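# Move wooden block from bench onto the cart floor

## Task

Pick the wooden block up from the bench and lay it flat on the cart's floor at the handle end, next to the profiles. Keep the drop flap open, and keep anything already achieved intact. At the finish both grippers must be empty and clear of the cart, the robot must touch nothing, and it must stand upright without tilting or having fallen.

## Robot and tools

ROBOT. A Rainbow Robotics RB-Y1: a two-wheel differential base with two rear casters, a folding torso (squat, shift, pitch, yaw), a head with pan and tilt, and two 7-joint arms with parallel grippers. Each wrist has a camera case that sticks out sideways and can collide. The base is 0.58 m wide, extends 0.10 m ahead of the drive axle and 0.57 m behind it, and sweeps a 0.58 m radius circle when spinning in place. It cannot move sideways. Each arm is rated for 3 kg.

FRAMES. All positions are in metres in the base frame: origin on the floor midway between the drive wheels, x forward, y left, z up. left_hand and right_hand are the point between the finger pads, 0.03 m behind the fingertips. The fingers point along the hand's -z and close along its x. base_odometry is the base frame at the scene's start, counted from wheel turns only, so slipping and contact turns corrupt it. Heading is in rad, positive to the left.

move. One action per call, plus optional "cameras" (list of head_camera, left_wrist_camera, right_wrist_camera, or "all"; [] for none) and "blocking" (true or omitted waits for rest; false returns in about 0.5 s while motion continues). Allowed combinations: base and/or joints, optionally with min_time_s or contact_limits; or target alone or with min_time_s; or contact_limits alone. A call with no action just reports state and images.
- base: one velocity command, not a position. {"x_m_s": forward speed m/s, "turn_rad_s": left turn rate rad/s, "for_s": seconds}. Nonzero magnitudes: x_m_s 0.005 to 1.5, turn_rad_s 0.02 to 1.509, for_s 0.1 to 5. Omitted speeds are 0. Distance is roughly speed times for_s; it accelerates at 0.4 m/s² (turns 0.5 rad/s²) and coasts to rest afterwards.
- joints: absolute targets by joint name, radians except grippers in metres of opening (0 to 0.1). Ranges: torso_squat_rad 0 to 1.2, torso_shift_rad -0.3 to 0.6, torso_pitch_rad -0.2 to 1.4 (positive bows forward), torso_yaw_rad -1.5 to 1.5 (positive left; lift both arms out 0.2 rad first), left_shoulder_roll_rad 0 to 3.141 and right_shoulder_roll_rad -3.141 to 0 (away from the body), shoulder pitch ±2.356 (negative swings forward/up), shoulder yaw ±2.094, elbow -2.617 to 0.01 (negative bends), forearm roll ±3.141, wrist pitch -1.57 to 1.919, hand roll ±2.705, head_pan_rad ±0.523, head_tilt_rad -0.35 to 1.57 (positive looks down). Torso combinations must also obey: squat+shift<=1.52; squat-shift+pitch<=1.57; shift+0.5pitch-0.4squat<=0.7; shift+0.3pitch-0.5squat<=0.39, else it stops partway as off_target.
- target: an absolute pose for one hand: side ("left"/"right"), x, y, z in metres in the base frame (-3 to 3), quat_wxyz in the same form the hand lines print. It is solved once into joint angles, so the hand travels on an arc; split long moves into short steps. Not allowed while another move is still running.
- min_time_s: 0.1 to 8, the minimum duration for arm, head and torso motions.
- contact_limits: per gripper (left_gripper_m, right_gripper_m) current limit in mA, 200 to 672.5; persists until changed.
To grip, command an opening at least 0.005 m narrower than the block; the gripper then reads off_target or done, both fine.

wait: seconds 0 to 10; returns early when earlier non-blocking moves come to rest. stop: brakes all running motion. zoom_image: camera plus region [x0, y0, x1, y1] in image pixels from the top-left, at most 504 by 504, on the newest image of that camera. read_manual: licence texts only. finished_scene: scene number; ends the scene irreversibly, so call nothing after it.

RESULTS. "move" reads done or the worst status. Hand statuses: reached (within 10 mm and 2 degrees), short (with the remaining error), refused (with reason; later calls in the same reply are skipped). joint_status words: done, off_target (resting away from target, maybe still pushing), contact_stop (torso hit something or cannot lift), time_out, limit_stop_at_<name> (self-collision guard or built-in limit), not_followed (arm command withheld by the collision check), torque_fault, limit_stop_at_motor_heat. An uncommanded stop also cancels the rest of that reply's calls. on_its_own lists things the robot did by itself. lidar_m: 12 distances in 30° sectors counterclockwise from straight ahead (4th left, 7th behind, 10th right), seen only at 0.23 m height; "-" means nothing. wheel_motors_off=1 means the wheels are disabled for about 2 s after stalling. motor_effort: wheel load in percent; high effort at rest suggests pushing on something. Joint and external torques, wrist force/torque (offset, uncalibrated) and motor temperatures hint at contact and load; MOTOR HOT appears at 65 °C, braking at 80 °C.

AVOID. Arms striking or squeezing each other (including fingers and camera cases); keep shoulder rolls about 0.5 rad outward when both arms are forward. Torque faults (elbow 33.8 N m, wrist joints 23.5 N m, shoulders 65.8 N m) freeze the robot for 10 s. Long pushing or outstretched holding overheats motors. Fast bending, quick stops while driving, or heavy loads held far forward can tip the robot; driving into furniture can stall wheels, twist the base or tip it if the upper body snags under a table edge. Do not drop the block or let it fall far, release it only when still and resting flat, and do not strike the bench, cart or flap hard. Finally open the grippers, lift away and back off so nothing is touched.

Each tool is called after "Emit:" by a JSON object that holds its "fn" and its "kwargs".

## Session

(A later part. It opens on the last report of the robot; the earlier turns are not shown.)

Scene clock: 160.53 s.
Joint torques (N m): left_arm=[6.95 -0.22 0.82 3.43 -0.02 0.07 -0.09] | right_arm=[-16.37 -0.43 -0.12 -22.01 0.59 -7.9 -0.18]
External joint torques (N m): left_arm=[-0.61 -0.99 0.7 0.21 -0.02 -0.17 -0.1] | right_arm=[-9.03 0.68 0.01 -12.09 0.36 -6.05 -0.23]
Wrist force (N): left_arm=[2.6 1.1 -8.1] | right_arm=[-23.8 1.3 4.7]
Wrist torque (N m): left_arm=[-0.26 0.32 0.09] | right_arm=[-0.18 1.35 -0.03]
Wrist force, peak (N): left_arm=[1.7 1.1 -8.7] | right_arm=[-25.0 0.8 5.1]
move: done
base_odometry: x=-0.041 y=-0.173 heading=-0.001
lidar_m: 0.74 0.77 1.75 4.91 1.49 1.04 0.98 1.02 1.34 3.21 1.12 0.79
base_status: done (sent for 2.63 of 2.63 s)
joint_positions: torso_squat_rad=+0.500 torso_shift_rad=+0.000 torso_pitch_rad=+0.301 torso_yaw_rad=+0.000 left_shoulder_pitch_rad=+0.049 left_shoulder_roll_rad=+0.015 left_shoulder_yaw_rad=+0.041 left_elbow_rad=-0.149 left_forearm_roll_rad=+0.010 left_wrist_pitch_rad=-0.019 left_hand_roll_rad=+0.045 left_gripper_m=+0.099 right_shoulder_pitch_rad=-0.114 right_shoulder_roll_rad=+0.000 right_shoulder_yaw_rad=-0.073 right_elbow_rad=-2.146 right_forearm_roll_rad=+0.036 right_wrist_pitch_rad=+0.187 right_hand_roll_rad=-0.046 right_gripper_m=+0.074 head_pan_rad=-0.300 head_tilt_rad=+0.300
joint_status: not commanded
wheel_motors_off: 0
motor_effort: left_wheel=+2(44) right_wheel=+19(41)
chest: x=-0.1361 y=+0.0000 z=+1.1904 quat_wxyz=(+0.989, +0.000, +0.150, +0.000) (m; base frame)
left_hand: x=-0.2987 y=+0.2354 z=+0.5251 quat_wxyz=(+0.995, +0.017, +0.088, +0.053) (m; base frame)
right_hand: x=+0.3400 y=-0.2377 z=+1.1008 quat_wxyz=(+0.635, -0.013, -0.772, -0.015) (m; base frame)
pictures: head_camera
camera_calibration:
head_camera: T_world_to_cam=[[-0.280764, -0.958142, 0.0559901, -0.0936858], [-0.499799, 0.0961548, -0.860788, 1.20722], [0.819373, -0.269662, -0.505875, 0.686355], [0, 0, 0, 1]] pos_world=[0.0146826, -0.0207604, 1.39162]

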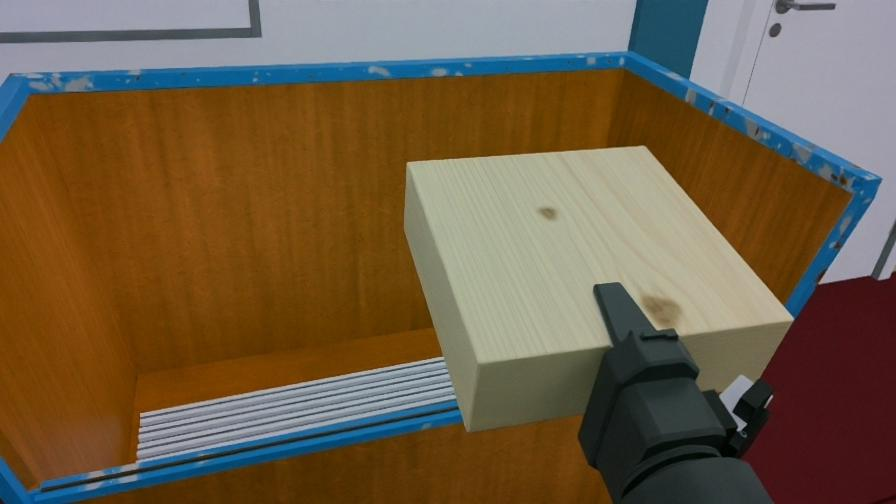

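Emit:
{"fn": "move", "kwargs": {"target": {"side":"right","x":0.38,"y":-0.30,"z":1.05,"quat_wxyz":[0.653,0.2706,-0.653,0.2706]}, "min_time_s": 2.5, "cameras": ["head_camera"]}}

Emit:
{"fn": "move", "kwargs": {"target": {"side":"right","x":0.38,"y":-0.25,"z":1.0,"quat_wxyz":[0.5,0.5,-0.5,0.5]}, "min_time_s": 2.5, "cameras": ["head_camera"]}}

Scene clock: 166.13 s.
Joint torques (N m): left_arm=[6.52 -0.08 0.9 3.43 -0.12 0 0] | right_arm=[-23.8 -19.83 -16.72 -4.52 -4.14 -5.12 0.02]
External joint torques (N m): left_arm=[-1.04 -0.86 0.78 0.21 -0.13 -0.24 -0.01] | right_arm=[-11.22 -2.7 -7.05 -2.94 -3.21 -3.88 -0.03]
Motor temperatures (°C): left_arm=[31 28 32 36 35 33 38] | right_arm=[35 30 32 35 36 39 34]
Wrist force (N): left_arm=[1.8 0.9 -7.5] | right_arm=[-24.6 1.2 0.7]
Wrist torque (N m): left_arm=[-0.28 0.21 0.09] | right_arm=[-0.19 1.35 -0.05]
Wrist force, peak (N): left_arm=[1.3 1.2 -8.6] | right_arm=[-26.2 2.3 0.4]
move: done
base_odometry: x=-0.041 y=-0.173 heading=-0.001
lidar_m: 0.74 0.77 1.77 4.88 1.49 1.05 0.98 1.02 1.36 3.20 1.11 0.79
base_status: not commanded
joint_positions: torso_squat_rad=+0.500 torso_shift_rad=+0.000 torso_pitch_rad=+0.301 torso_yaw_rad=+0.000 left_shoulder_pitch_rad=+0.049 left_shoulder_roll_rad=+0.015 left_shoulder_yaw_rad=+0.041 left_elbow_rad=-0.149 left_forearm_roll_rad=+0.010 left_wrist_pitch_rad=-0.019 left_hand_roll_rad=+0.045 left_gripper_m=+0.099 right_shoulder_pitch_rad=-0.615 right_shoulder_roll_rad=-1.266 right_shoulder_yaw_rad=+0.727 right_elbow_rad=-1.290 right_forearm_roll_rad=-0.349 right_wrist_pitch_rad=-0.791 right_hand_roll_rad=-0.862 right_gripper_m=+0.074 head_pan_rad=-0.300 head_tilt_rad=+0.300
joint_status: all done
wheel_motors_off: 0
motor_effort: left_wheel=+2(3) right_wheel=+19(21)
chest: x=-0.1361 y=+0.0000 z=+1.1904 quat_wxyz=(+0.989, +0.000, +0.150, +0.000) (m; base frame)
left_hand: x=-0.2987 y=+0.2354 z=+0.5251 quat_wxyz=(+0.995, +0.017, +0.088, +0.053) (m; base frame)
right_hand: x=+0.3790 y=-0.3003 z=+1.0475 quat_wxyz=(+0.656, +0.269, -0.651, +0.270) (m; base frame)
right_hand_status: reached (checked arc, planned for 2.5 s): 3 mm and 0.4 deg off.
pictures: head_camera
camera_calibration:
head_camera: T_world_to_cam=[[-0.280764, -0.958142, 0.0559901, -0.09359], [-0.499799, 0.0961548, -0.860788, 1.20721], [0.819373, -0.269662, -0.505875, 0.686382], [0, 0, 0, 1]] pos_world=[0.0146826, -0.0206604, 1.39162]

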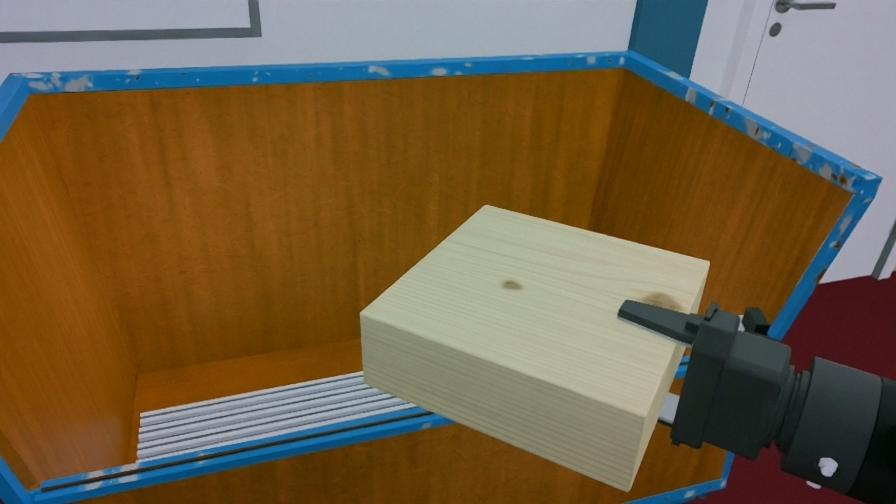

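Scene clock: 168.97 s.
Joint torques (N m): left_arm=[6.68 -0.48 0.69 3.37 -0.09 0.01 -0.05] | right_arm=[-29.99 -15.87 -8.49 -1.3 -7.35 -3.39 -0.17]
External joint torques (N m): left_arm=[-0.89 -1.26 0.57 0.16 -0.09 -0.23 -0.06] | right_arm=[-11.42 -2.17 -4.5 -1.54 -5.64 -2.57 -0.22]
Wrist force (N): left_arm=[2.2 1.1 -7.1] | right_arm=[-24.2 1.4 -2.6]
Wrist torque (N m): left_arm=[-0.30 0.29 0.09] | right_arm=[-0.12 1.29 -0.08]
Wrist force, peak (N): left_arm=[2.5 1.2 -8.1] | right_arm=[-25.8 1.0 1.3]
move: short
base_odometry: x=-0.041 y=-0.173 heading=-0.001
lidar_m: 0.75 0.77 1.76 4.89 1.48 1.03 0.98 1.03 1.35 3.21 1.12 0.78
base_status: not commanded
joint_positions: torso_squat_rad=+0.500 torso_shift_rad=+0.000 torso_pitch_rad=+0.301 torso_yaw_rad=+0.000 left_shoulder_pitch_rad=+0.049 left_shoulder_roll_rad=+0.015 left_shoulder_yaw_rad=+0.041 left_elbow_rad=-0.149 left_forearm_roll_rad=+0.010 left_wrist_pitch_rad=-0.019 left_hand_roll_rad=+0.045 left_gripper_m=+0.099 right_shoulder_pitch_rad=-1.151 right_shoulder_roll_rad=-0.841 right_shoulder_yaw_rad=+1.066 right_elbow_rad=-0.267 right_forearm_roll_rad=+0.109 right_wrist_pitch_rad=-1.539 right_hand_roll_rad=-1.089 right_gripper_m=+0.074 head_pan_rad=-0.300 head_tilt_rad=+0.300
joint_status: all done
wheel_motors_off: 0
motor_effort: left_wheel=+2(3) right_wheel=+19(21)
chest: x=-0.1361 y=+0.0000 z=+1.1904 quat_wxyz=(+0.989, +0.000, +0.150, +0.000) (m; base frame)
left_hand: x=-0.2987 y=+0.2354 z=+0.5251 quat_wxyz=(+0.995, +0.017, +0.088, +0.053) (m; base frame)
right_hand: x=+0.3785 y=-0.2500 z=+0.9983 quat_wxyz=(+0.617, +0.367, -0.527, +0.454) (m; base frame)
right_hand_status: short (checked arc, as near as the solve gets, planned for 2.5 s): 2 mm and 21.2 deg off. The place is met; only the turn is off.
pictures: head_camera
camera_calibration:
head_camera: T_world_to_cam=[[-0.280764, -0.958142, 0.0559901, -0.09359], [-0.499799, 0.0961548, -0.860788, 1.20721], [0.819373, -0.269662, -0.505875, 0.686382], [0, 0, 0, 1]] pos_world=[0.0146826, -0.0206604, 1.39162]

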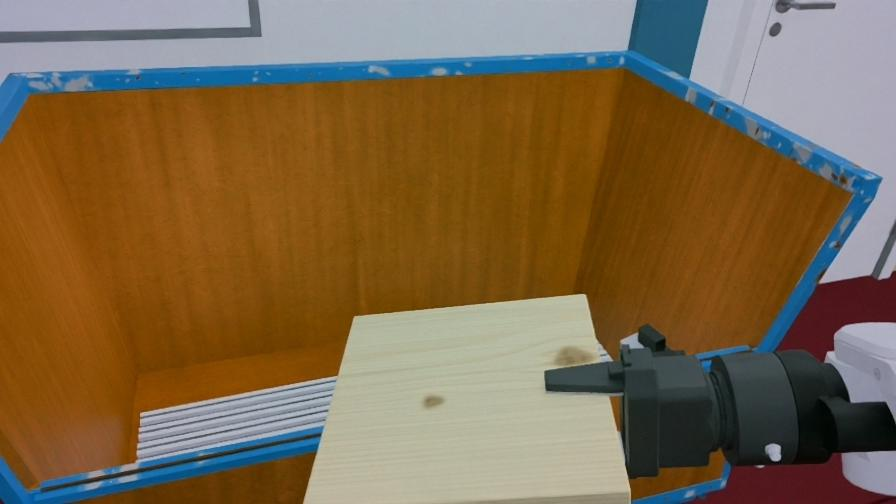

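Emit:
{"fn": "move", "kwargs": {"base": {"x_m_s":-0.25,"for_s":1.4}}}

Emit:
{"fn": "move", "kwargs": {"joints": {"right_shoulder_pitch_rad":-0.7,"right_shoulder_roll_rad":-0.6,"right_shoulder_yaw_rad":0.3,"right_elbow_rad":-1.3,"right_forearm_roll_rad":-0.9,"right_wrist_pitch_rad":0.0,"right_hand_roll_rad":-0.6}, "min_time_s": 3, "cameras": ["head_camera"]}}

Emit:
{"fn": "move", "kwargs": {"joints": {"right_shoulder_pitch_rad":-0.7,"right_shoulder_roll_rad":-0.35,"right_shoulder_yaw_rad":0.0,"right_elbow_rad":-1.3,"right_forearm_roll_rad":-1.5,"right_wrist_pitch_rad":1.3,"right_hand_roll_rad":0.0}, "min_time_s": 3, "cameras": ["head_camera"]}}

Scene clock: 176.63 s.
Joint torques (N m): left_arm=[5.92 -0.01 1 3.47 -0.11 0.08 0.07] | right_arm=[-29.05 -15.95 -8.58 -1.29 -7.42 -3.4 -0.27]
External joint torques (N m): left_arm=[-1.65 -0.79 0.89 0.26 -0.11 -0.17 0.06] | right_arm=[-10.48 -2.25 -4.59 -1.53 -5.71 -2.58 -0.32]
Wrist force (N): left_arm=[2.1 0.8 -7.6] | right_arm=[-23.8 1.7 -3.1]
Wrist torque (N m): left_arm=[-0.26 0.20 0.10] | right_arm=[-0.18 1.32 -0.05]
Wrist force, peak (N): left_arm=[3.1 1.7 -8.0] | right_arm=[-24.9 0.4 -3.5]
move: done
base_odometry: x=-0.392 y=-0.173 heading=+0.000
lidar_m: 1.10 1.13 1.93 3.16 0.96 0.66 0.64 0.66 0.89 2.10 2.90 1.16
base_status: done (sent for 1.4 of 1.4 s)
joint_positions: torso_squat_rad=+0.500 torso_shift_rad=+0.000 torso_pitch_rad=+0.301 torso_yaw_rad=+0.000 left_shoulder_pitch_rad=+0.049 left_shoulder_roll_rad=+0.015 left_shoulder_yaw_rad=+0.041 left_elbow_rad=-0.149 left_forearm_roll_rad=+0.010 left_wrist_pitch_rad=-0.019 left_hand_roll_rad=+0.045 left_gripper_m=+0.099 right_shoulder_pitch_rad=-1.151 right_shoulder_roll_rad=-0.841 right_shoulder_yaw_rad=+1.066 right_elbow_rad=-0.267 right_forearm_roll_rad=+0.109 right_wrist_pitch_rad=-1.539 right_hand_roll_rad=-1.089 right_gripper_m=+0.074 head_pan_rad=-0.300 head_tilt_rad=+0.300
joint_status: not commanded
wheel_motors_off: 0
motor_effort: left_wheel=+14(38) right_wheel=-12(35)
chest: x=-0.1362 y=+0.0000 z=+1.1904 quat_wxyz=(+0.989, +0.000, +0.150, +0.000) (m; base frame)
left_hand: x=-0.2988 y=+0.2354 z=+0.5251 quat_wxyz=(+0.995, +0.017, +0.088, +0.053) (m; base frame)
right_hand: x=+0.3785 y=-0.2500 z=+0.9985 quat_wxyz=(+0.617, +0.367, -0.527, +0.455) (m; base frame)
pictures: none

Scene clock: 179.93 s.
Joint torques (N m): left_arm=[6.08 0.07 0.98 3.36 -0.02 0.09 -0.03] | right_arm=[-28.75 -11.2 -14.14 -17.66 0.44 -7.58 0.57]
External joint torques (N m): left_arm=[-1.49 -0.7 0.86 0.14 -0.02 -0.15 -0.04] | right_arm=[-11.83 -1.59 -7.49 -9.76 0.21 -5.74 0.53]
Wrist force (N): left_arm=[1.8 0.7 -6.7] | right_arm=[-16.5 -16.3 -0.1]
Wrist torque (N m): left_arm=[-0.23 0.24 0.09] | right_arm=[-1.12 0.89 -0.49]
Wrist force, peak (N): left_arm=[1.7 1.3 -8.4] | right_arm=[-16.6 -23.3 0.8]
move: done
base_odometry: x=-0.392 y=-0.173 heading=+0.000
lidar_m: 1.09 1.13 1.94 3.15 0.95 0.67 0.61 0.66 0.88 2.10 2.90 1.15
base_status: not commanded
joint_positions: torso_squat_rad=+0.500 torso_shift_rad=+0.000 torso_pitch_rad=+0.301 torso_yaw_rad=+0.000 left_shoulder_pitch_rad=+0.049 left_shoulder_roll_rad=+0.015 left_shoulder_yaw_rad=+0.041 left_elbow_rad=-0.149 left_forearm_roll_rad=+0.010 left_wrist_pitch_rad=-0.019 left_hand_roll_rad=+0.045 left_gripper_m=+0.099 right_shoulder_pitch_rad=-0.697 right_shoulder_roll_rad=-0.599 right_shoulder_yaw_rad=+0.302 right_elbow_rad=-1.298 right_forearm_roll_rad=-0.900 right_wrist_pitch_rad=+0.001 right_hand_roll_rad=-0.600 right_gripper_m=+0.074 head_pan_rad=-0.300 head_tilt_rad=+0.300
joint_status: all done
wheel_motors_off: 0
motor_effort: left_wheel=+13(15) right_wheel=-15(15)
chest: x=-0.1361 y=+0.0000 z=+1.1904 quat_wxyz=(+0.989, +0.000, +0.150, +0.000) (m; base frame)
left_hand: x=-0.2988 y=+0.2354 z=+0.5251 quat_wxyz=(+0.995, +0.017, +0.089, +0.053) (m; base frame)
right_hand: x=+0.4952 y=-0.2063 z=+1.0156 quat_wxyz=(+0.697, +0.379, -0.580, -0.186) (m; base frame)
pictures: head_camera
camera_calibration:
head_camera: T_world_to_cam=[[-0.280751, -0.958145, 0.0560127, -0.0937176], [-0.499806, 0.0961292, -0.860786, 1.20722], [0.819374, -0.269662, -0.505875, 0.686355], [0, 0, 0, 1]] pos_world=[0.0146826, -0.0207605, 1.39162]

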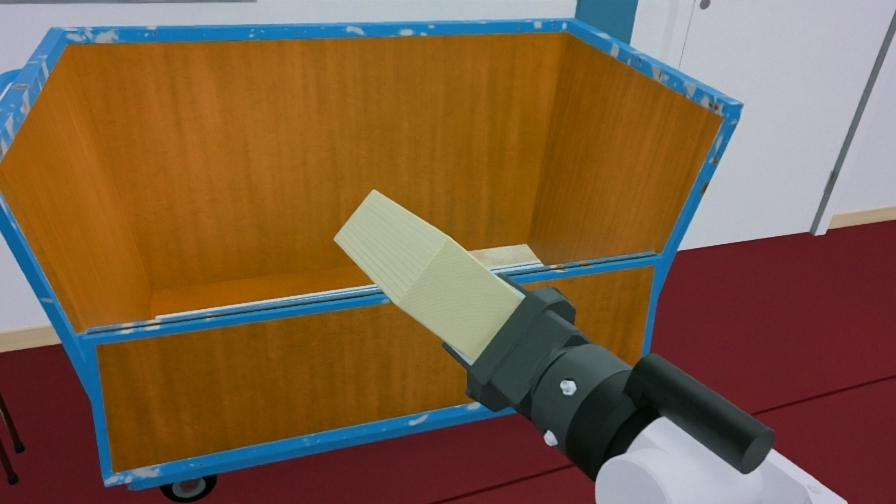

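Scene clock: 183.23 s.
Joint torques (N m): left_arm=[6.51 0 0.92 3.18 -0.08 0.09 -0.03] | right_arm=[-26.49 -2.29 -9.5 -16.1 -6.75 -1.38 0.23]
External joint torques (N m): left_arm=[-1.06 -0.77 0.81 -0.04 -0.08 -0.15 -0.04] | right_arm=[-10.47 3.54 -5.78 -7.71 -5.18 -0.98 0.21]
Wrist force (N): left_arm=[1.7 1.1 -7.4] | right_arm=[-5.4 -20.1 -7.9]
Wrist torque (N m): left_arm=[-0.28 0.23 0.04] | right_arm=[-1.21 0.15 -0.22]
Wrist force, peak (N): left_arm=[2.2 1.1 -8.1] | right_arm=[-16.4 -16.7 -0.8]
move: done
base_odometry: x=-0.392 y=-0.173 heading=+0.000
lidar_m: 1.10 1.13 1.96 3.14 0.97 0.66 0.64 0.67 0.87 2.10 2.91 1.16
base_status: not commanded
joint_positions: torso_squat_rad=+0.500 torso_shift_rad=+0.000 torso_pitch_rad=+0.301 torso_yaw_rad=+0.000 left_shoulder_pitch_rad=+0.049 left_shoulder_roll_rad=+0.015 left_shoulder_yaw_rad=+0.041 left_elbow_rad=-0.149 left_forearm_roll_rad=+0.010 left_wrist_pitch_rad=-0.019 left_hand_roll_rad=+0.045 left_gripper_m=+0.099 right_shoulder_pitch_rad=-0.697 right_shoulder_roll_rad=-0.351 right_shoulder_yaw_rad=+0.001 right_elbow_rad=-1.298 right_forearm_roll_rad=-1.499 right_wrist_pitch_rad=+1.300 right_hand_roll_rad=+0.000 right_gripper_m=+0.074 head_pan_rad=-0.300 head_tilt_rad=+0.300
joint_status: all done
wheel_motors_off: 0
motor_effort: left_wheel=+14(15) right_wheel=-14(16)
chest: x=-0.1361 y=+0.0000 z=+1.1904 quat_wxyz=(+0.989, +0.000, +0.150, +0.000) (m; base frame)
left_hand: x=-0.2988 y=+0.2354 z=+0.5251 quat_wxyz=(+0.995, +0.017, +0.089, +0.053) (m; base frame)
right_hand: x=+0.3231 y=-0.0475 z=+0.9501 quat_wxyz=(+0.823, +0.557, -0.114, +0.012) (m; base frame)
pictures: head_camera
camera_calibration:
head_camera: T_world_to_cam=[[-0.280715, -0.958152, 0.0560722, -0.0937054], [-0.499824, 0.0960621, -0.860783, 1.2072], [0.819375, -0.269661, -0.505874, 0.68638], [0, 0, 0, 1]] pos_world=[0.0146826, -0.0206607, 1.39162]

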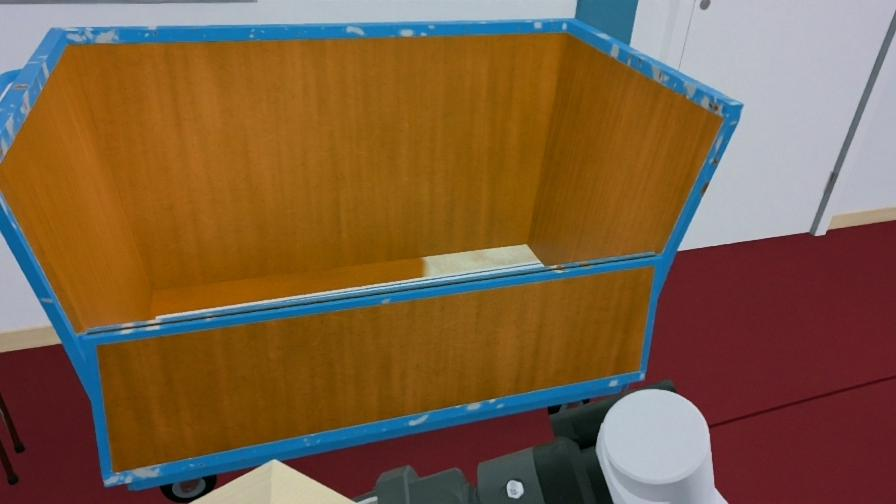

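Emit:
{"fn": "move", "kwargs": {"joints": {"right_shoulder_pitch_rad":-1.6,"torso_squat_rad":0.85,"torso_shift_rad":0.4,"torso_pitch_rad":1.08,"left_shoulder_roll_rad":0.3,"left_shoulder_pitch_rad":0.3,"head_tilt_rad":-0.1}, "min_time_s": 4, "cameras": ["head_camera"]}}

Scene clock: 193.97 s.
Joint torques (N m): left_arm=[25.9 4.07 1.42 10.83 -0.07 1.68 0.06] | right_arm=[-29.81 1.35 -7.53 -16.4 -6.99 -1.9 0.29]
External joint torques (N m): left_arm=[-2 -0.39 0.89 0.47 -0.08 -0.12 0.01] | right_arm=[-11.29 3.53 -5.22 -7.61 -5.32 -1.38 0.27]
Wrist force (N): left_arm=[6.5 -0.3 -3.6] | right_arm=[-6.7 -20.7 -3.6]
Wrist torque (N m): left_arm=[-0.17 0.46 0.03] | right_arm=[-1.33 0.28 -0.23]
Wrist force, peak (N): left_arm=[4.0 0.8 -7.6] | right_arm=[-7.1 -22.2 -3.7]
move: done
base_odometry: x=-0.392 y=-0.173 heading=+0.000
lidar_m: 1.10 1.13 1.95 3.15 0.96 0.66 0.64 0.65 0.89 2.09 2.90 1.15
base_status: not commanded
joint_positions: torso_squat_rad=+0.850 torso_shift_rad=+0.400 torso_pitch_rad=+1.081 torso_yaw_rad=+0.000 left_shoulder_pitch_rad=+0.300 left_shoulder_roll_rad=+0.300 left_shoulder_yaw_rad=+0.041 left_elbow_rad=-0.149 left_forearm_roll_rad=+0.010 left_wrist_pitch_rad=-0.019 left_hand_roll_rad=+0.045 left_gripper_m=+0.099 right_shoulder_pitch_rad=-1.597 right_shoulder_roll_rad=-0.351 right_shoulder_yaw_rad=+0.001 right_elbow_rad=-1.298 right_forearm_roll_rad=-1.499 right_wrist_pitch_rad=+1.300 right_hand_roll_rad=+0.000 right_gripper_m=+0.074 head_pan_rad=-0.300 head_tilt_rad=-0.100
joint_status: all done
wheel_motors_off: 0
motor_effort: left_wheel=+1(15) right_wheel=-2(14)
chest: x=+0.2252 y=+0.0000 z=+0.8515 quat_wxyz=(+0.857, +0.000, +0.515, +0.000) (m; base frame)
left_hand: x=-0.4068 y=+0.4441 z=+0.6859 quat_wxyz=(+0.815, +0.166, +0.555, -0.026) (m; base frame)
right_hand: x=+0.6939 y=+0.1025 z=+0.6498 quat_wxyz=(+0.755, +0.641, -0.080, +0.115) (m; base frame)
pictures: head_camera
camera_calibration:
head_camera: T_world_to_cam=[[-0.149441, -0.961269, 0.23158, -0.153865], [-0.797563, -0.0212449, -0.602861, 0.938651], [0.584432, -0.274791, -0.763498, 0.411461], [0, 0, 0, 1]] pos_world=[0.485169, -0.0148979, 0.915658]

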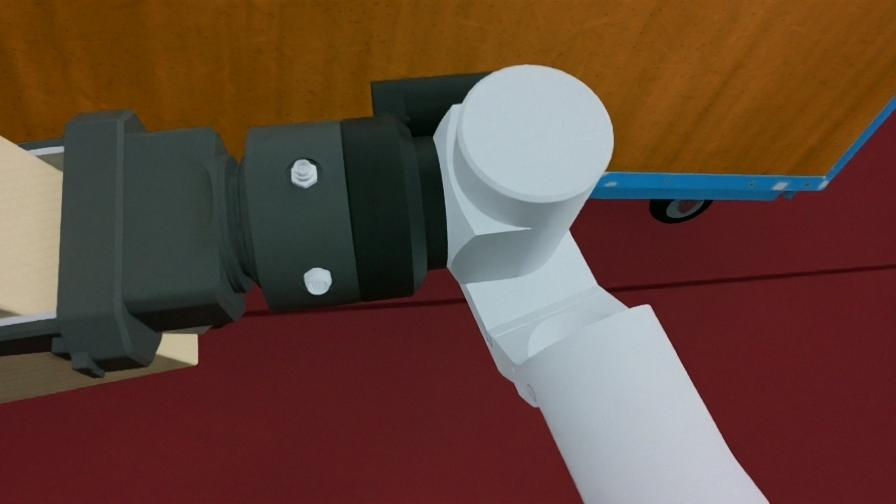

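Emit:
{"fn": "move", "kwargs": {"joints": {"torso_yaw_rad":0.6}, "min_time_s": 2}}

Emit:
{"fn": "move", "kwargs": {"target": {"side":"right","x":0.48,"y":-0.05,"z":0.8,"quat_wxyz":[0.5,0.5,0.5,-0.5]}, "min_time_s": 3, "cameras": ["head_camera"]}}

Scene clock: 198.30 s.
Joint torques (N m): left_arm=[19.86 15.73 2.03 8.45 0.06 1.28 0.03] | right_arm=[-31.89 14.04 -1.89 -15.95 -7.37 -2.4 0.35]
External joint torques (N m): left_arm=[-2.56 -2.44 0.56 0.38 -0.03 -0.13 -0.02] | right_arm=[-11.25 6.2 -3.81 -7.77 -5.72 -1.79 0.33]
Wrist force (N): left_arm=[5.5 -3.8 -3.0] | right_arm=[-8.1 -19.7 9.2]
Wrist torque (N m): left_arm=[0.15 0.42 0.02] | right_arm=[-1.59 0.41 -0.28]
Wrist force, peak (N): left_arm=[7.3 -0.3 -4.5] | right_arm=[-7.8 -20.3 10.0]
move: done
base_odometry: x=-0.392 y=-0.173 heading=+0.000
lidar_m: 1.08 1.13 1.94 3.16 0.95 0.66 0.64 0.67 0.88 2.10 2.90 1.14
base_status: not commanded
joint_positions: torso_squat_rad=+0.850 torso_shift_rad=+0.400 torso_pitch_rad=+1.081 torso_yaw_rad=+0.600 left_shoulder_pitch_rad=+0.300 left_shoulder_roll_rad=+0.300 left_shoulder_yaw_rad=+0.041 left_elbow_rad=-0.149 left_forearm_roll_rad=+0.010 left_wrist_pitch_rad=-0.019 left_hand_roll_rad=+0.045 left_gripper_m=+0.099 right_shoulder_pitch_rad=-1.597 right_shoulder_roll_rad=-0.351 right_shoulder_yaw_rad=+0.001 right_elbow_rad=-1.298 right_forearm_roll_rad=-1.499 right_wrist_pitch_rad=+1.300 right_hand_roll_rad=+0.000 right_gripper_m=+0.074 head_pan_rad=-0.300 head_tilt_rad=-0.100
joint_status: all done
wheel_motors_off: 0
motor_effort: left_wheel=+1(2) right_wheel=-1(4)
chest: x=+0.2252 y=+0.0001 z=+0.8515 quat_wxyz=(+0.819, +0.152, +0.492, +0.253) (m; base frame)
left_hand: x=-0.5123 y=+0.2814 z=+0.8840 quat_wxyz=(+0.738, +0.294, +0.560, +0.233) (m; base frame)
right_hand: x=+0.6343 y=+0.3094 z=+0.7621 quat_wxyz=(+0.538, +0.820, -0.017, +0.194) (m; base frame)
pictures: none

Scene clock: 201.63 s.
Joint torques (N m): left_arm=[20.15 16.09 2.6 8.48 -0.02 1.2 -0.02] | right_arm=[-4.36 -13.41 -3.23 -18.51 -21.09 -5.61 -1.68]
External joint torques (N m): left_arm=[-2.26 -2.09 1.13 0.42 -0.1 -0.21 -0.06] | right_arm=[-3.12 -3.91 0.61 -18.5 -20.39 -3.89 -1.63]
Wrist force (N): left_arm=[5.0 -2.9 -2.9] | right_arm=[48.8 71.1 13.5]
Wrist torque (N m): left_arm=[0.00 0.37 0.07] | right_arm=[0.35 -1.68 1.93]
Wrist force, peak (N): left_arm=[5.9 -3.8 -3.5] | right_arm=[49.4 70.8 13.8]
move: short
base_odometry: x=-0.392 y=-0.173 heading=+0.000
lidar_m: 1.08 1.12 1.95 3.16 0.95 0.67 0.64 0.67 0.87 2.08 2.91 1.15
base_status: not commanded
joint_positions: torso_squat_rad=+0.850 torso_shift_rad=+0.400 torso_pitch_rad=+1.081 torso_yaw_rad=+0.600 left_shoulder_pitch_rad=+0.300 left_shoulder_roll_rad=+0.300 left_shoulder_yaw_rad=+0.041 left_elbow_rad=-0.149 left_forearm_roll_rad=+0.010 left_wrist_pitch_rad=-0.019 left_hand_roll_rad=+0.045 left_gripper_m=+0.099 right_shoulder_pitch_rad=-0.353 right_shoulder_roll_rad=-1.327 right_shoulder_yaw_rad=-1.386 right_elbow_rad=-2.612 right_forearm_roll_rad=-2.441 right_wrist_pitch_rad=+1.197 right_hand_roll_rad=-2.705 right_gripper_m=+0.074 head_pan_rad=-0.300 head_tilt_rad=-0.100
joint_status: right_forearm_roll_rad off_target (ended at -2.441, target -2.446); the others done
wheel_motors_off: 0
motor_effort: left_wheel=+1(3) right_wheel=+1(3)
chest: x=+0.2251 y=+0.0001 z=+0.8516 quat_wxyz=(+0.819, +0.152, +0.492, +0.253) (m; base frame)
left_hand: x=-0.5124 y=+0.2814 z=+0.8840 quat_wxyz=(+0.738, +0.294, +0.560, +0.233) (m; base frame)
right_hand: x=+0.4832 y=-0.0510 z=+0.8000 quat_wxyz=(+0.554, +0.441, +0.538, -0.458) (m; base frame)
right_hand_status: short (checked arc, as near as the solve gets, planned for 3.0 s): 3 mm and 11.3 deg off. The place is met; only the turn is off.
pictures: head_camera
camera_calibration:
head_camera: T_world_to_cam=[[0.12852, -0.948509, -0.289504, 0.227382], [-0.804652, 0.0708991, -0.589498, 0.928834], [0.57967, 0.308713, -0.754108, 0.404624], [0, 0, 0, 1]] pos_world=[0.483617, 0.0249079, 0.918505]

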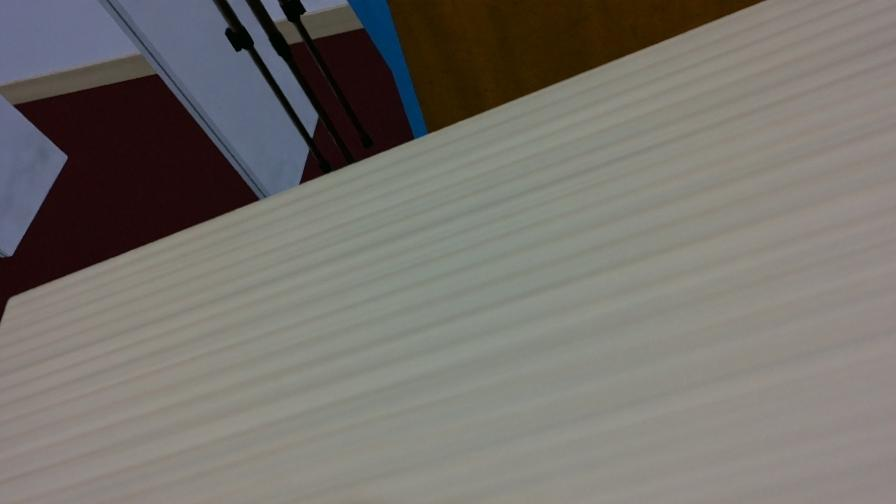

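Emit:
{"fn": "move", "kwargs": {"joints": {"right_shoulder_pitch_rad":-1.597,"right_shoulder_roll_rad":-0.351,"right_shoulder_yaw_rad":0.0,"right_elbow_rad":-1.298,"right_forearm_roll_rad":-1.499,"right_wrist_pitch_rad":1.3,"right_hand_roll_rad":0.0}, "min_time_s": 3, "cameras": ["head_camera"]}}

Scene clock: 207.77 s.
Joint torques (N m): left_arm=[19.99 15.97 2.55 8.45 0.03 1.3 0.13] | right_arm=[-32.46 15.15 0.52 -14.85 -7.04 -2.34 0.02]
External joint torques (N m): left_arm=[-2.43 -2.2 1.08 0.38 -0.06 -0.12 0.08] | right_arm=[-11.85 7.32 -1.4 -6.65 -5.38 -1.73 -0.01]
Wrist force (N): left_arm=[6.1 -3.1 -2.8] | right_arm=[-7.8 -19.9 9.4]
Wrist torque (N m): left_arm=[0.05 0.53 0.05] | right_arm=[-1.39 0.49 -0.10]
Wrist force, peak (N): left_arm=[6.1 -3.7 -3.5] | right_arm=[49.0 71.3 13.6]
move: done
base_odometry: x=-0.392 y=-0.173 heading=+0.000
lidar_m: 1.09 1.12 1.95 3.15 0.95 0.66 0.64 0.66 0.87 2.08 2.90 1.15
base_status: not commanded
joint_positions: torso_squat_rad=+0.850 torso_shift_rad=+0.400 torso_pitch_rad=+1.081 torso_yaw_rad=+0.600 left_shoulder_pitch_rad=+0.300 left_shoulder_roll_rad=+0.300 left_shoulder_yaw_rad=+0.041 left_elbow_rad=-0.149 left_forearm_roll_rad=+0.010 left_wrist_pitch_rad=-0.019 left_hand_roll_rad=+0.045 left_gripper_m=+0.099 right_shoulder_pitch_rad=-1.594 right_shoulder_roll_rad=-0.353 right_shoulder_yaw_rad=+0.000 right_elbow_rad=-1.297 right_forearm_roll_rad=-1.498 right_wrist_pitch_rad=+1.300 right_hand_roll_rad=+0.000 right_gripper_m=+0.074 head_pan_rad=-0.300 head_tilt_rad=-0.100
joint_status: all done
wheel_motors_off: 0
motor_effort: left_wheel=+0(2) right_wheel=+0(3)
chest: x=+0.2251 y=+0.0001 z=+0.8516 quat_wxyz=(+0.819, +0.152, +0.492, +0.253) (m; base frame)
left_hand: x=-0.5124 y=+0.2814 z=+0.8840 quat_wxyz=(+0.738, +0.294, +0.560, +0.233) (m; base frame)
right_hand: x=+0.6344 y=+0.3096 z=+0.7596 quat_wxyz=(+0.540, +0.819, -0.016, +0.193) (m; base frame)
pictures: head_camera
camera_calibration:
head_camera: T_world_to_cam=[[0.128511, -0.948548, -0.289381, 0.227232], [-0.80472, 0.0707937, -0.589419, 0.928819], [0.579578, 0.308618, -0.754217, 0.404638], [0, 0, 0, 1]] pos_world=[0.483717, 0.0249077, 0.918405]

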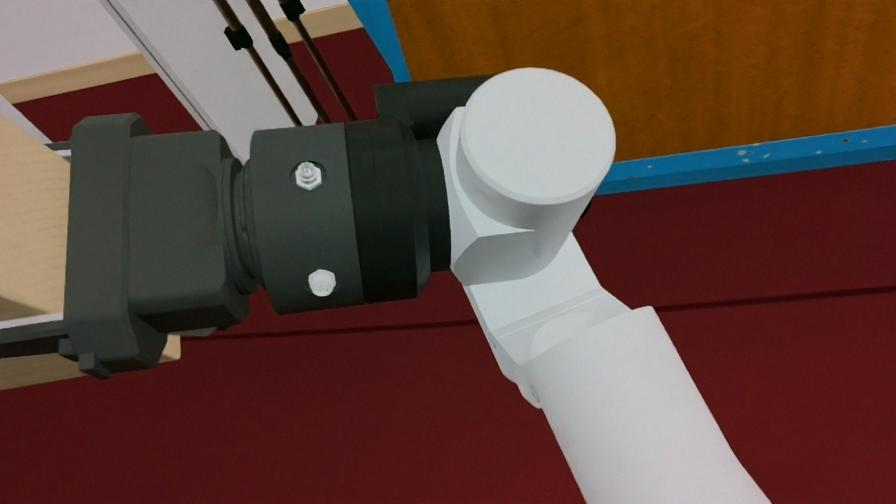

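Emit:
{"fn": "move", "kwargs": {"target": {"side":"right","x":0.52,"y":0.1,"z":0.5,"quat_wxyz":[0.58,0.4055,0.4055,-0.58]}, "min_time_s": 3, "cameras": ["head_camera"]}}

Scene clock: 212.80 s.
Joint torques (N m): left_arm=[19.76 15.97 2.17 8.47 0.02 1.13 -0.08] | right_arm=[-8.32 1.99 0.34 -17.51 -6.44 -3.32 -0.29]
External joint torques (N m): left_arm=[-2.66 -2.21 0.7 0.4 -0.07 -0.29 -0.12] | right_arm=[-4.72 2.32 0.07 -8.69 -5 -2.45 -0.24]
Wrist force (N): left_arm=[4.9 -2.9 -2.6] | right_arm=[20.8 1.2 -7.3]
Wrist torque (N m): left_arm=[-0.04 0.40 0.05] | right_arm=[-0.07 -1.15 0.15]
Wrist force, peak (N): left_arm=[5.8 -3.5 -4.0] | right_arm=[-8.4 -20.5 9.3]
move: done
base_odometry: x=-0.392 y=-0.173 heading=+0.000
lidar_m: 1.10 1.13 1.95 3.16 0.97 0.66 0.64 0.66 0.89 2.09 2.89 1.16
base_status: not commanded
joint_positions: torso_squat_rad=+0.850 torso_shift_rad=+0.400 torso_pitch_rad=+1.081 torso_yaw_rad=+0.600 left_shoulder_pitch_rad=+0.300 left_shoulder_roll_rad=+0.300 left_shoulder_yaw_rad=+0.041 left_elbow_rad=-0.149 left_forearm_roll_rad=+0.010 left_wrist_pitch_rad=-0.019 left_hand_roll_rad=+0.045 left_gripper_m=+0.099 right_shoulder_pitch_rad=-0.494 right_shoulder_roll_rad=-0.585 right_shoulder_yaw_rad=-0.325 right_elbow_rad=-2.326 right_forearm_roll_rad=-1.106 right_wrist_pitch_rad=+1.352 right_hand_roll_rad=-2.087 right_gripper_m=+0.074 head_pan_rad=-0.300 head_tilt_rad=-0.100
joint_status: all done
wheel_motors_off: 0
motor_effort: left_wheel=+1(1) right_wheel=+1(3)
chest: x=+0.2251 y=+0.0001 z=+0.8516 quat_wxyz=(+0.819, +0.152, +0.492, +0.253) (m; base frame)
left_hand: x=-0.5124 y=+0.2814 z=+0.8840 quat_wxyz=(+0.738, +0.294, +0.560, +0.233) (m; base frame)
right_hand: x=+0.5197 y=+0.0997 z=+0.4987 quat_wxyz=(+0.580, +0.404, +0.405, -0.580) (m; base frame)
right_hand_status: reached (checked arc, planned for 3.0 s): 1 mm and 0.2 deg off.
pictures: head_camera
camera_calibration:
head_camera: T_world_to_cam=[[0.128511, -0.948548, -0.289381, 0.227232], [-0.80472, 0.0707937, -0.589419, 0.928819], [0.579578, 0.308618, -0.754217, 0.404638], [0, 0, 0, 1]] pos_world=[0.483717, 0.0249077, 0.918405]

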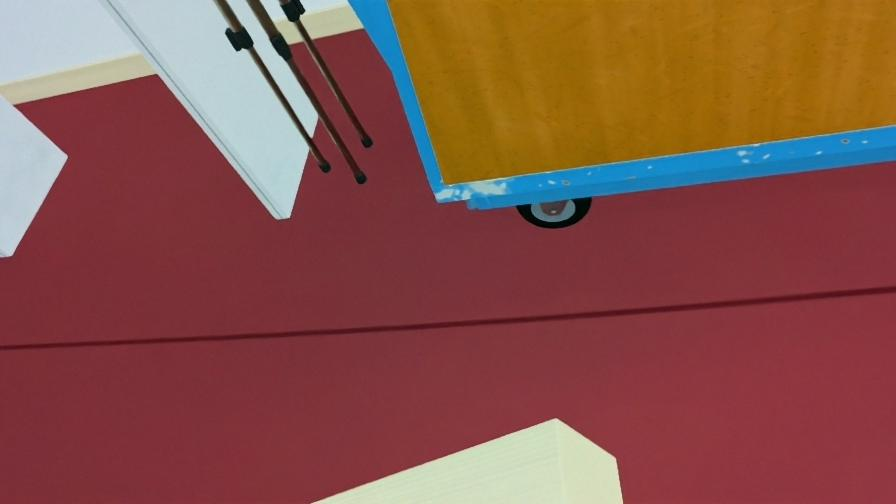

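Emit:
{"fn": "move", "kwargs": {"joints": {"right_shoulder_pitch_rad":-0.4,"right_shoulder_roll_rad":-1.2,"right_shoulder_yaw_rad":0.4,"right_elbow_rad":-1.1,"right_forearm_roll_rad":-1.2,"right_wrist_pitch_rad":1.25,"right_hand_roll_rad":0.9}, "min_time_s": 4, "cameras": ["head_camera"]}}

Scene clock: 235.83 s.
Joint torques (N m): left_arm=[20.1 15.76 2.41 8.25 -0.06 1.22 0.1] | right_arm=[16.24 8.23 11.34 11.69 6.15 -3.2 -0.43]
External joint torques (N m): left_arm=[-2.3 -2.41 0.94 0.19 -0.14 -0.2 0.05] | right_arm=[17.33 11.71 12.98 17.84 7.25 -3.83 -0.43]
External joint torques when the fault began: right_arm=[36.38 15 25.31 37.85 13.7 -2.7 -0.62]
Wrist force (N): left_arm=[5.5 -3.1 -2.8] | right_arm=[-12.7 40.4 89.3]
Wrist torque (N m): left_arm=[0.02 0.48 0.11] | right_arm=[-2.03 -0.72 0.18]
Wrist force, peak (N): left_arm=[6.2 -4.1 -3.1] | right_arm=[-12.7 76.7 156.1]
move: torque_fault
TORQUE FAULT: right_elbow_rad reached its load limit. The robot stopped for 10 seconds, dropped its targets and accepts commands again. The stop added 9.3 s to the call.
base_odometry: x=-0.391 y=-0.173 heading=+0.000
lidar_m: 0.19 0.20 1.95 3.16 0.96 0.67 0.64 0.66 0.88 2.09 2.89 0.35
base_status: not commanded
joint_positions: torso_squat_rad=+0.850 torso_shift_rad=+0.399 torso_pitch_rad=+1.077 torso_yaw_rad=+0.599 left_shoulder_pitch_rad=+0.300 left_shoulder_roll_rad=+0.300 left_shoulder_yaw_rad=+0.041 left_elbow_rad=-0.149 left_forearm_roll_rad=+0.010 left_wrist_pitch_rad=-0.019 left_hand_roll_rad=+0.045 left_gripper_m=+0.099 right_shoulder_pitch_rad=-0.441 right_shoulder_roll_rad=-1.006 right_shoulder_yaw_rad=+0.162 right_elbow_rad=-1.474 right_forearm_roll_rad=-1.173 right_wrist_pitch_rad=+1.285 right_hand_roll_rad=+0.188 right_gripper_m=+0.074 head_pan_rad=-0.300 head_tilt_rad=-0.100
joint_status: right_shoulder_pitch_rad torque_fault (moved +0.052 of +0.094); right_shoulder_roll_rad torque_fault (moved -0.421 of -0.615); right_shoulder_yaw_rad torque_fault (moved +0.487 of +0.725); right_elbow_rad torque_fault (moved +0.852 of +1.226); right_forearm_roll_rad torque_fault (moved -0.067 of -0.094); right_wrist_pitch_rad torque_fault (moved -0.066 of -0.102); right_hand_roll_rad torque_fault (moved +2.274 of +2.987)
wheel_motors_off: 0
on_its_own: right_shoulder_pitch_rad is held at -0.437, not at your -0.400, since a torque_fault; right_shoulder_roll_rad is held at -1.003, not at your -1.200, since a torque_fault; right_shoulder_yaw_rad is held at +0.165, not at your +0.400, since a torque_fault; right_elbow_rad is held at -1.469, not at your -1.100, since a torque_fault; right_forearm_roll_rad is held at -1.171, not at your -1.200, since a torque_fault; right_wrist_pitch_rad is held at +1.284, not at your +1.250, since a torque_fault; right_hand_roll_rad is held at +0.188, not at your +0.900, since a torque_fault
motor_effort: left_wheel=-10(22) right_wheel=-7(21)
chest: x=+0.2237 y=+0.0001 z=+0.8529 quat_wxyz=(+0.820, +0.151, +0.490, +0.253) (m; base frame)
left_hand: x=-0.5139 y=+0.2815 z=+0.8820 quat_wxyz=(+0.740, +0.294, +0.558, +0.234) (m; base frame)
right_hand: x=+0.3409 y=-0.0417 z=+0.2195 quat_wxyz=(+0.854, +0.337, +0.249, +0.309) (m; base frame)
pictures: head_camera
camera_calibration:
head_camera: T_world_to_cam=[[0.129558, -0.948677, -0.288489, 0.226847], [-0.802099, 0.0707826, -0.592981, 0.930933], [0.582968, 0.308223, -0.751763, 0.403613], [0, 0, 0, 1]] pos_world=[0.482017, 0.0249085, 0.92089]

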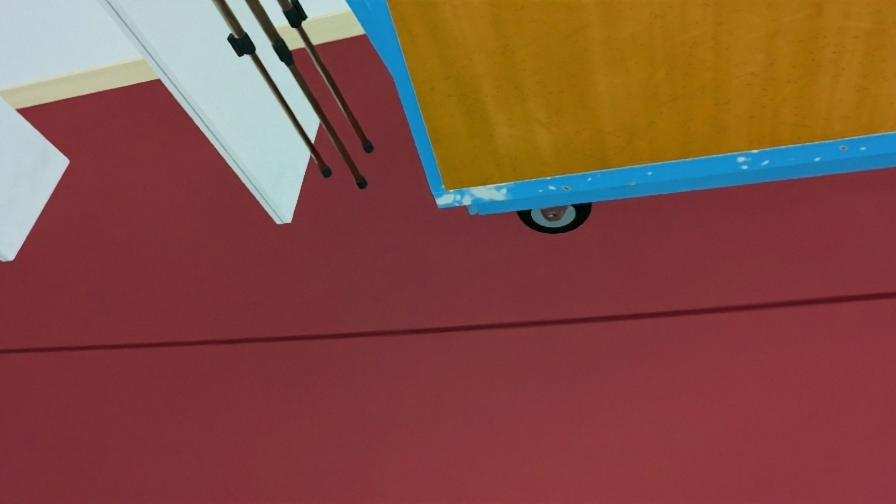

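Emit:
{"fn": "move", "kwargs": {"joints": {"torso_squat_rad":0.5,"torso_shift_rad":0.2,"torso_pitch_rad":0.9}, "min_time_s": 3, "cameras": ["head_camera","right_wrist_camera"]}}

Scene clock: 240.17 s.
Joint torques (N m): left_arm=[18.91 16.03 2.48 7.77 0.13 1.11 0.07] | right_arm=[-3.96 -2.41 -2.31 -10.43 -4.65 2.05 -0.31]
External joint torques (N m): left_arm=[-2.27 -1.91 1.03 0.12 0.05 -0.16 0.03] | right_arm=[0 3.67 0.87 -4.04 -3.68 1.67 -0.31]
Wrist force (N): left_arm=[5.1 -3.6 -3.7] | right_arm=[2.2 -13.8 -16.4]
Wrist torque (N m): left_arm=[0.07 0.41 0.05] | right_arm=[-1.12 -0.15 0.06]
Wrist force, peak (N): left_arm=[5.8 -3.2 -3.7] | right_arm=[-12.5 40.1 89.3]
move: done
base_odometry: x=-0.392 y=-0.173 heading=+0.000
lidar_m: 1.09 1.12 1.95 3.16 0.95 0.67 0.64 0.67 0.88 2.09 2.90 1.15
base_status: not commanded
joint_positions: torso_squat_rad=+0.500 torso_shift_rad=+0.200 torso_pitch_rad=+0.901 torso_yaw_rad=+0.600 left_shoulder_pitch_rad=+0.300 left_shoulder_roll_rad=+0.300 left_shoulder_yaw_rad=+0.041 left_elbow_rad=-0.149 left_forearm_roll_rad=+0.010 left_wrist_pitch_rad=-0.019 left_hand_roll_rad=+0.045 left_gripper_m=+0.099 right_shoulder_pitch_rad=-0.437 right_shoulder_roll_rad=-1.004 right_shoulder_yaw_rad=+0.165 right_elbow_rad=-1.468 right_forearm_roll_rad=-1.170 right_wrist_pitch_rad=+1.284 right_hand_roll_rad=+0.188 right_gripper_m=+0.074 head_pan_rad=-0.300 head_tilt_rad=-0.100
joint_status: all done
wheel_motors_off: 0
on_its_own: right_shoulder_pitch_rad is held at -0.437, not at your -0.400, since a torque_fault; right_shoulder_roll_rad is held at -1.003, not at your -1.200, since a torque_fault; right_shoulder_yaw_rad is held at +0.165, not at your +0.400, since a torque_fault; right_elbow_rad is held at -1.469, not at your -1.100, since a torque_fault; right_forearm_roll_rad is held at -1.171, not at your -1.200, since a torque_fault; right_wrist_pitch_rad is held at +1.284, not at your +1.250, since a torque_fault; right_hand_roll_rad is held at +0.188, not at your +0.900, since a torque_fault
motor_effort: left_wheel=+2(10) right_wheel=-2(9)
chest: x=+0.1367 y=+0.0001 z=+1.0747 quat_wxyz=(+0.860, +0.129, +0.416, +0.266) (m; base frame)
left_hand: x=-0.5947 y=+0.2813 z=+0.9744 quat_wxyz=(+0.786, +0.272, +0.491, +0.259) (m; base frame)
right_hand: x=+0.3592 y=-0.0435 z=+0.4692 quat_wxyz=(+0.873, +0.307, +0.177, +0.336) (m; base frame)
pictures: head_camera, right_wrist_camera
camera_calibration:
head_camera: T_world_to_cam=[[0.178437, -0.948471, -0.261845, 0.26679], [-0.68597, 0.0708698, -0.724171, 1.11778], [0.705412, 0.308836, -0.637977, 0.482193], [0, 0, 0, 1]] pos_world=[0.379012, 0.0249075, 1.18695]
right_wrist_camera: T_world_to_cam=[[-0.710036, -0.70122, 0.064336, 0.193115], [-0.178135, 0.267262, 0.947016, -0.341663], [-0.681261, 0.660955, -0.314678, 0.493253], [0, 0, 0, 1]] pos_world=[0.41229, -0.0992885, 0.466351]

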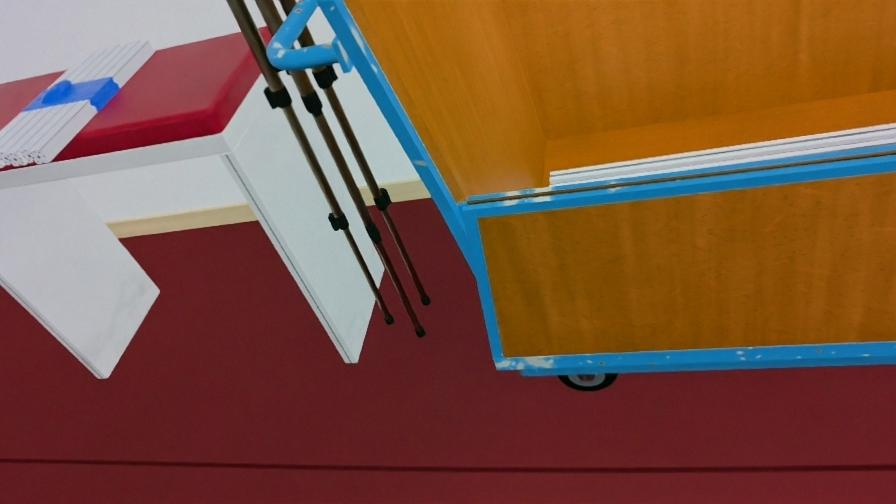

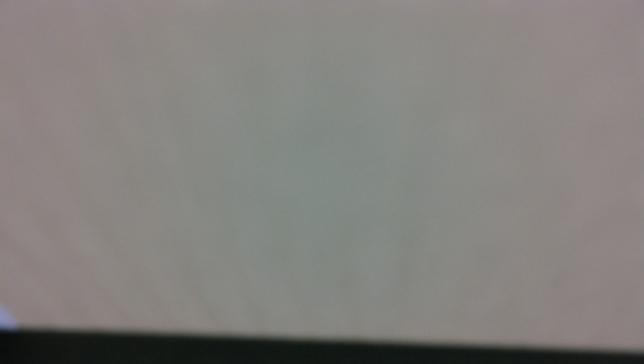

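Emit:
{"fn": "move", "kwargs": {"joints": {"torso_squat_rad":0.3,"torso_shift_rad":0.187,"torso_pitch_rad":0.87}, "min_time_s": 2}}

Emit:
{"fn": "move", "kwargs": {"target": {"side":"right","x":0.43,"y":-0.05,"z":0.72,"quat_wxyz":[0.58,0.4055,-0.4055,0.58]}, "min_time_s": 3, "cameras": ["head_camera"]}}

Scene clock: 247.87 s.
Joint torques (N m): left_arm=[18.75 15.7 2.37 7.7 0.05 1 0.03] | right_arm=[-5.05 -3.12 -2.57 -10.4 -4.62 2.05 -0.23]
External joint torques (N m): left_arm=[-2.16 -2.15 0.93 0.14 -0.03 -0.25 -0.02] | right_arm=[-0.59 3.4 0.87 -4 -3.68 1.72 -0.23]
Wrist force (N): left_arm=[5.1 -2.8 -4.4] | right_arm=[1.5 -13.1 -16.6]
Wrist torque (N m): left_arm=[0.04 0.46 0.03] | right_arm=[-1.12 -0.15 0.07]
Wrist force, peak (N): left_arm=[5.7 -3.0 -4.5] | right_arm=[1.5 -14.2 -17.2]
move: done
base_odometry: x=-0.392 y=-0.173 heading=+0.000
lidar_m: 1.09 1.13 1.96 3.16 0.96 0.67 0.63 0.66 0.87 2.09 2.90 1.15
base_status: not commanded
joint_positions: torso_squat_rad=+0.300 torso_shift_rad=+0.187 torso_pitch_rad=+0.871 torso_yaw_rad=+0.600 left_shoulder_pitch_rad=+0.300 left_shoulder_roll_rad=+0.300 left_shoulder_yaw_rad=+0.041 left_elbow_rad=-0.149 left_forearm_roll_rad=+0.010 left_wrist_pitch_rad=-0.019 left_hand_roll_rad=+0.045 left_gripper_m=+0.099 right_shoulder_pitch_rad=-0.437 right_shoulder_roll_rad=-1.004 right_shoulder_yaw_rad=+0.165 right_elbow_rad=-1.468 right_forearm_roll_rad=-1.170 right_wrist_pitch_rad=+1.284 right_hand_roll_rad=+0.188 right_gripper_m=+0.074 head_pan_rad=-0.300 head_tilt_rad=-0.100
joint_status: all done
wheel_motors_off: 0
on_its_own: right_shoulder_pitch_rad is held at -0.437, not at your -0.400, since a torque_fault; right_shoulder_roll_rad is held at -1.003, not at your -1.200, since a torque_fault; right_shoulder_yaw_rad is held at +0.165, not at your +0.400, since a torque_fault; right_elbow_rad is held at -1.469, not at your -1.100, since a torque_fault; right_forearm_roll_rad is held at -1.171, not at your -1.200, since a torque_fault; right_wrist_pitch_rad is held at +1.284, not at your +1.250, since a torque_fault; right_hand_roll_rad is held at +0.188, not at your +0.900, since a torque_fault
motor_effort: left_wheel=+2(3) right_wheel=-2(4)
chest: x=+0.1332 y=+0.0001 z=+1.1369 quat_wxyz=(+0.866, +0.125, +0.403, +0.268) (m; base frame)
left_hand: x=-0.5949 y=+0.2813 z=+1.0147 quat_wxyz=(+0.793, +0.268, +0.479, +0.263) (m; base frame)
right_hand: x=+0.3736 y=-0.0435 z=+0.5382 quat_wxyz=(+0.875, +0.301, +0.164, +0.341) (m; base frame)
pictures: none

Scene clock: 251.20 s.
Joint torques (N m): left_arm=[18.37 15.52 2.27 7.57 -0.11 1.09 0.06] | right_arm=[0.34 -2.07 -6.5 -15.23 -6.32 0.94 0.03]
External joint torques (N m): left_arm=[-2.54 -2.33 0.83 0 -0.19 -0.17 0.02] | right_arm=[-2.15 2.58 -2.22 -7.81 -4.91 0.76 -0.02]
Wrist force (N): left_arm=[5.0 -3.2 -3.6] | right_arm=[-22.5 1.1 -7.5]
Wrist torque (N m): left_arm=[0.07 0.40 0.04] | right_arm=[-0.25 1.10 0.01]
Wrist force, peak (N): left_arm=[5.2 -3.7 -4.5] | right_arm=[-23.1 1.0 -7.2]
move: done
base_odometry: x=-0.392 y=-0.173 heading=+0.000
lidar_m: 1.09 1.13 1.95 3.16 0.96 0.66 0.64 0.67 0.87 2.09 2.89 1.17
base_status: not commanded
joint_positions: torso_squat_rad=+0.300 torso_shift_rad=+0.187 torso_pitch_rad=+0.871 torso_yaw_rad=+0.600 left_shoulder_pitch_rad=+0.300 left_shoulder_roll_rad=+0.300 left_shoulder_yaw_rad=+0.041 left_elbow_rad=-0.149 left_forearm_roll_rad=+0.010 left_wrist_pitch_rad=-0.019 left_hand_roll_rad=+0.045 left_gripper_m=+0.099 right_shoulder_pitch_rad=+0.169 right_shoulder_roll_rad=-0.841 right_shoulder_yaw_rad=-0.507 right_elbow_rad=-1.981 right_forearm_roll_rad=-1.854 right_wrist_pitch_rad=+1.014 right_hand_roll_rad=+1.692 right_gripper_m=+0.074 head_pan_rad=-0.300 head_tilt_rad=-0.100
joint_status: all done
wheel_motors_off: 0
motor_effort: left_wheel=+2(3) right_wheel=+0(4)
chest: x=+0.1332 y=+0.0001 z=+1.1369 quat_wxyz=(+0.866, +0.125, +0.403, +0.268) (m; base frame)
left_hand: x=-0.5949 y=+0.2813 z=+1.0148 quat_wxyz=(+0.793, +0.268, +0.480, +0.263) (m; base frame)
right_hand: x=+0.4298 y=-0.0505 z=+0.7191 quat_wxyz=(+0.580, +0.405, -0.404, +0.580) (m; base frame)
right_hand_status: reached (checked arc, planned for 3.0 s): 1 mm and 0.2 deg off.
pictures: head_camera
camera_calibration:
head_camera: T_world_to_cam=[[0.18614, -0.948476, -0.256409, 0.276485], [-0.66404, 0.0709013, -0.744328, 1.18034], [0.724157, 0.308815, -0.616628, 0.497527], [0, 0, 0, 1]] pos_world=[0.372039, 0.0249076, 1.25624]

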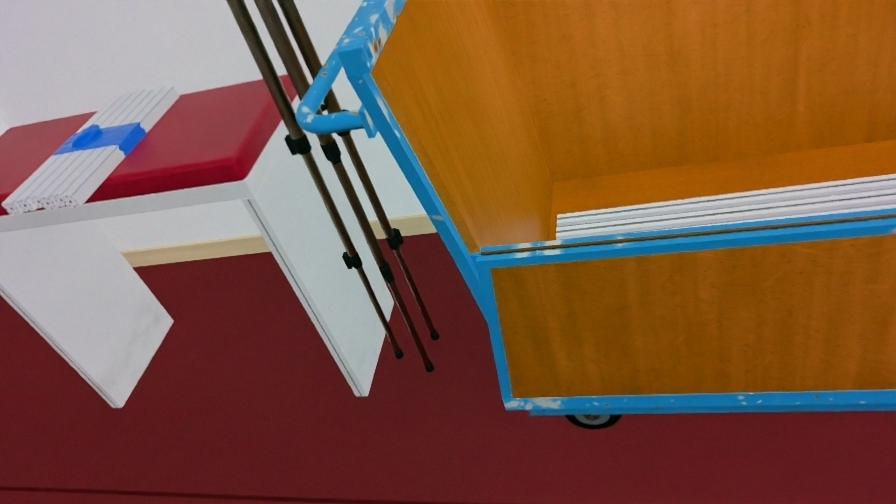

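Emit:
{"fn": "move", "kwargs": {"joints": {"right_shoulder_pitch_rad":0.0,"right_shoulder_roll_rad":-1.48,"right_shoulder_yaw_rad":0.288,"right_elbow_rad":-1.56,"right_forearm_roll_rad":0.09,"right_wrist_pitch_rad":-0.665,"right_hand_roll_rad":-0.487}, "min_time_s": 4, "cameras": ["head_camera"]}}

Scene clock: 266.70 s.
Joint torques (N m): left_arm=[18.69 15.54 2.15 7.64 0.08 1.16 -0.03] | right_arm=[-8.12 -10.09 -6.74 -11.31 -2.2 -6.47 -0.32]
External joint torques (N m): left_arm=[-2.21 -2.31 0.71 0.07 0 -0.09 -0.08] | right_arm=[-6.57 -0.54 -2.03 -6.71 -1.79 -4.89 -0.37]
Wrist force (N): left_arm=[4.6 -3.2 -4.0] | right_arm=[-21.9 1.4 -7.5]
Wrist torque (N m): left_arm=[0.02 0.38 0.05] | right_arm=[-0.25 1.14 0.21]
Wrist force, peak (N): left_arm=[5.8 -3.0 -4.5] | right_arm=[-23.3 1.7 -7.3]
move: done
base_odometry: x=-0.392 y=-0.173 heading=+0.000
lidar_m: 1.10 1.13 1.95 3.17 0.97 0.67 0.62 0.65 0.89 2.08 2.89 1.15
base_status: not commanded
joint_positions: torso_squat_rad=+0.300 torso_shift_rad=+0.187 torso_pitch_rad=+0.871 torso_yaw_rad=+0.600 left_shoulder_pitch_rad=+0.300 left_shoulder_roll_rad=+0.300 left_shoulder_yaw_rad=+0.041 left_elbow_rad=-0.149 left_forearm_roll_rad=+0.010 left_wrist_pitch_rad=-0.019 left_hand_roll_rad=+0.045 left_gripper_m=+0.099 right_shoulder_pitch_rad=+0.002 right_shoulder_roll_rad=-1.480 right_shoulder_yaw_rad=+0.288 right_elbow_rad=-1.558 right_forearm_roll_rad=+0.090 right_wrist_pitch_rad=-0.664 right_hand_roll_rad=-0.487 right_gripper_m=+0.074 head_pan_rad=-0.300 head_tilt_rad=-0.100
joint_status: all done
wheel_motors_off: 0
motor_effort: left_wheel=+2(3) right_wheel=-1(4)
chest: x=+0.1332 y=+0.0001 z=+1.1369 quat_wxyz=(+0.866, +0.125, +0.403, +0.268) (m; base frame)
left_hand: x=-0.5949 y=+0.2813 z=+1.0148 quat_wxyz=(+0.793, +0.268, +0.480, +0.263) (m; base frame)
right_hand: x=+0.4455 y=-0.0591 z=+0.6396 quat_wxyz=(+0.580, +0.405, -0.404, +0.580) (m; base frame)
pictures: head_camera
camera_calibration:
head_camera: T_world_to_cam=[[0.18614, -0.948476, -0.256409, 0.276466], [-0.66404, 0.0709013, -0.744328, 1.1804], [0.724157, 0.308815, -0.616628, 0.497455], [0, 0, 0, 1]] pos_world=[0.372139, 0.0249076, 1.25624]

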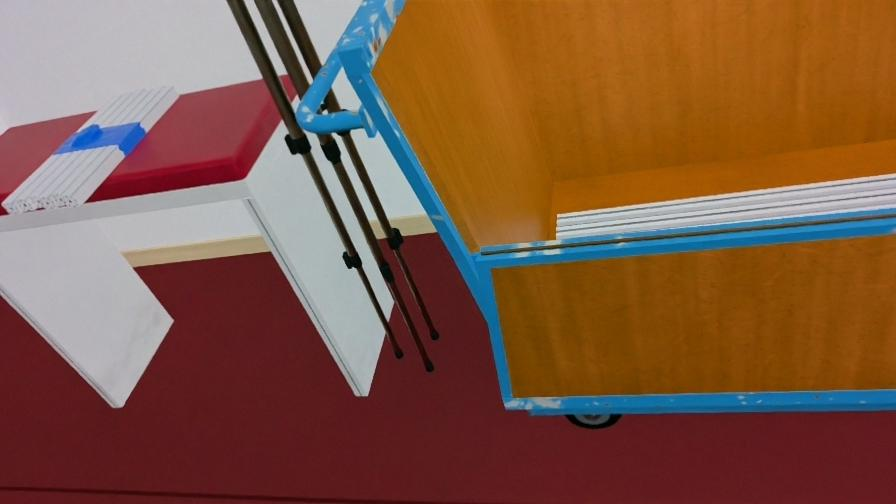

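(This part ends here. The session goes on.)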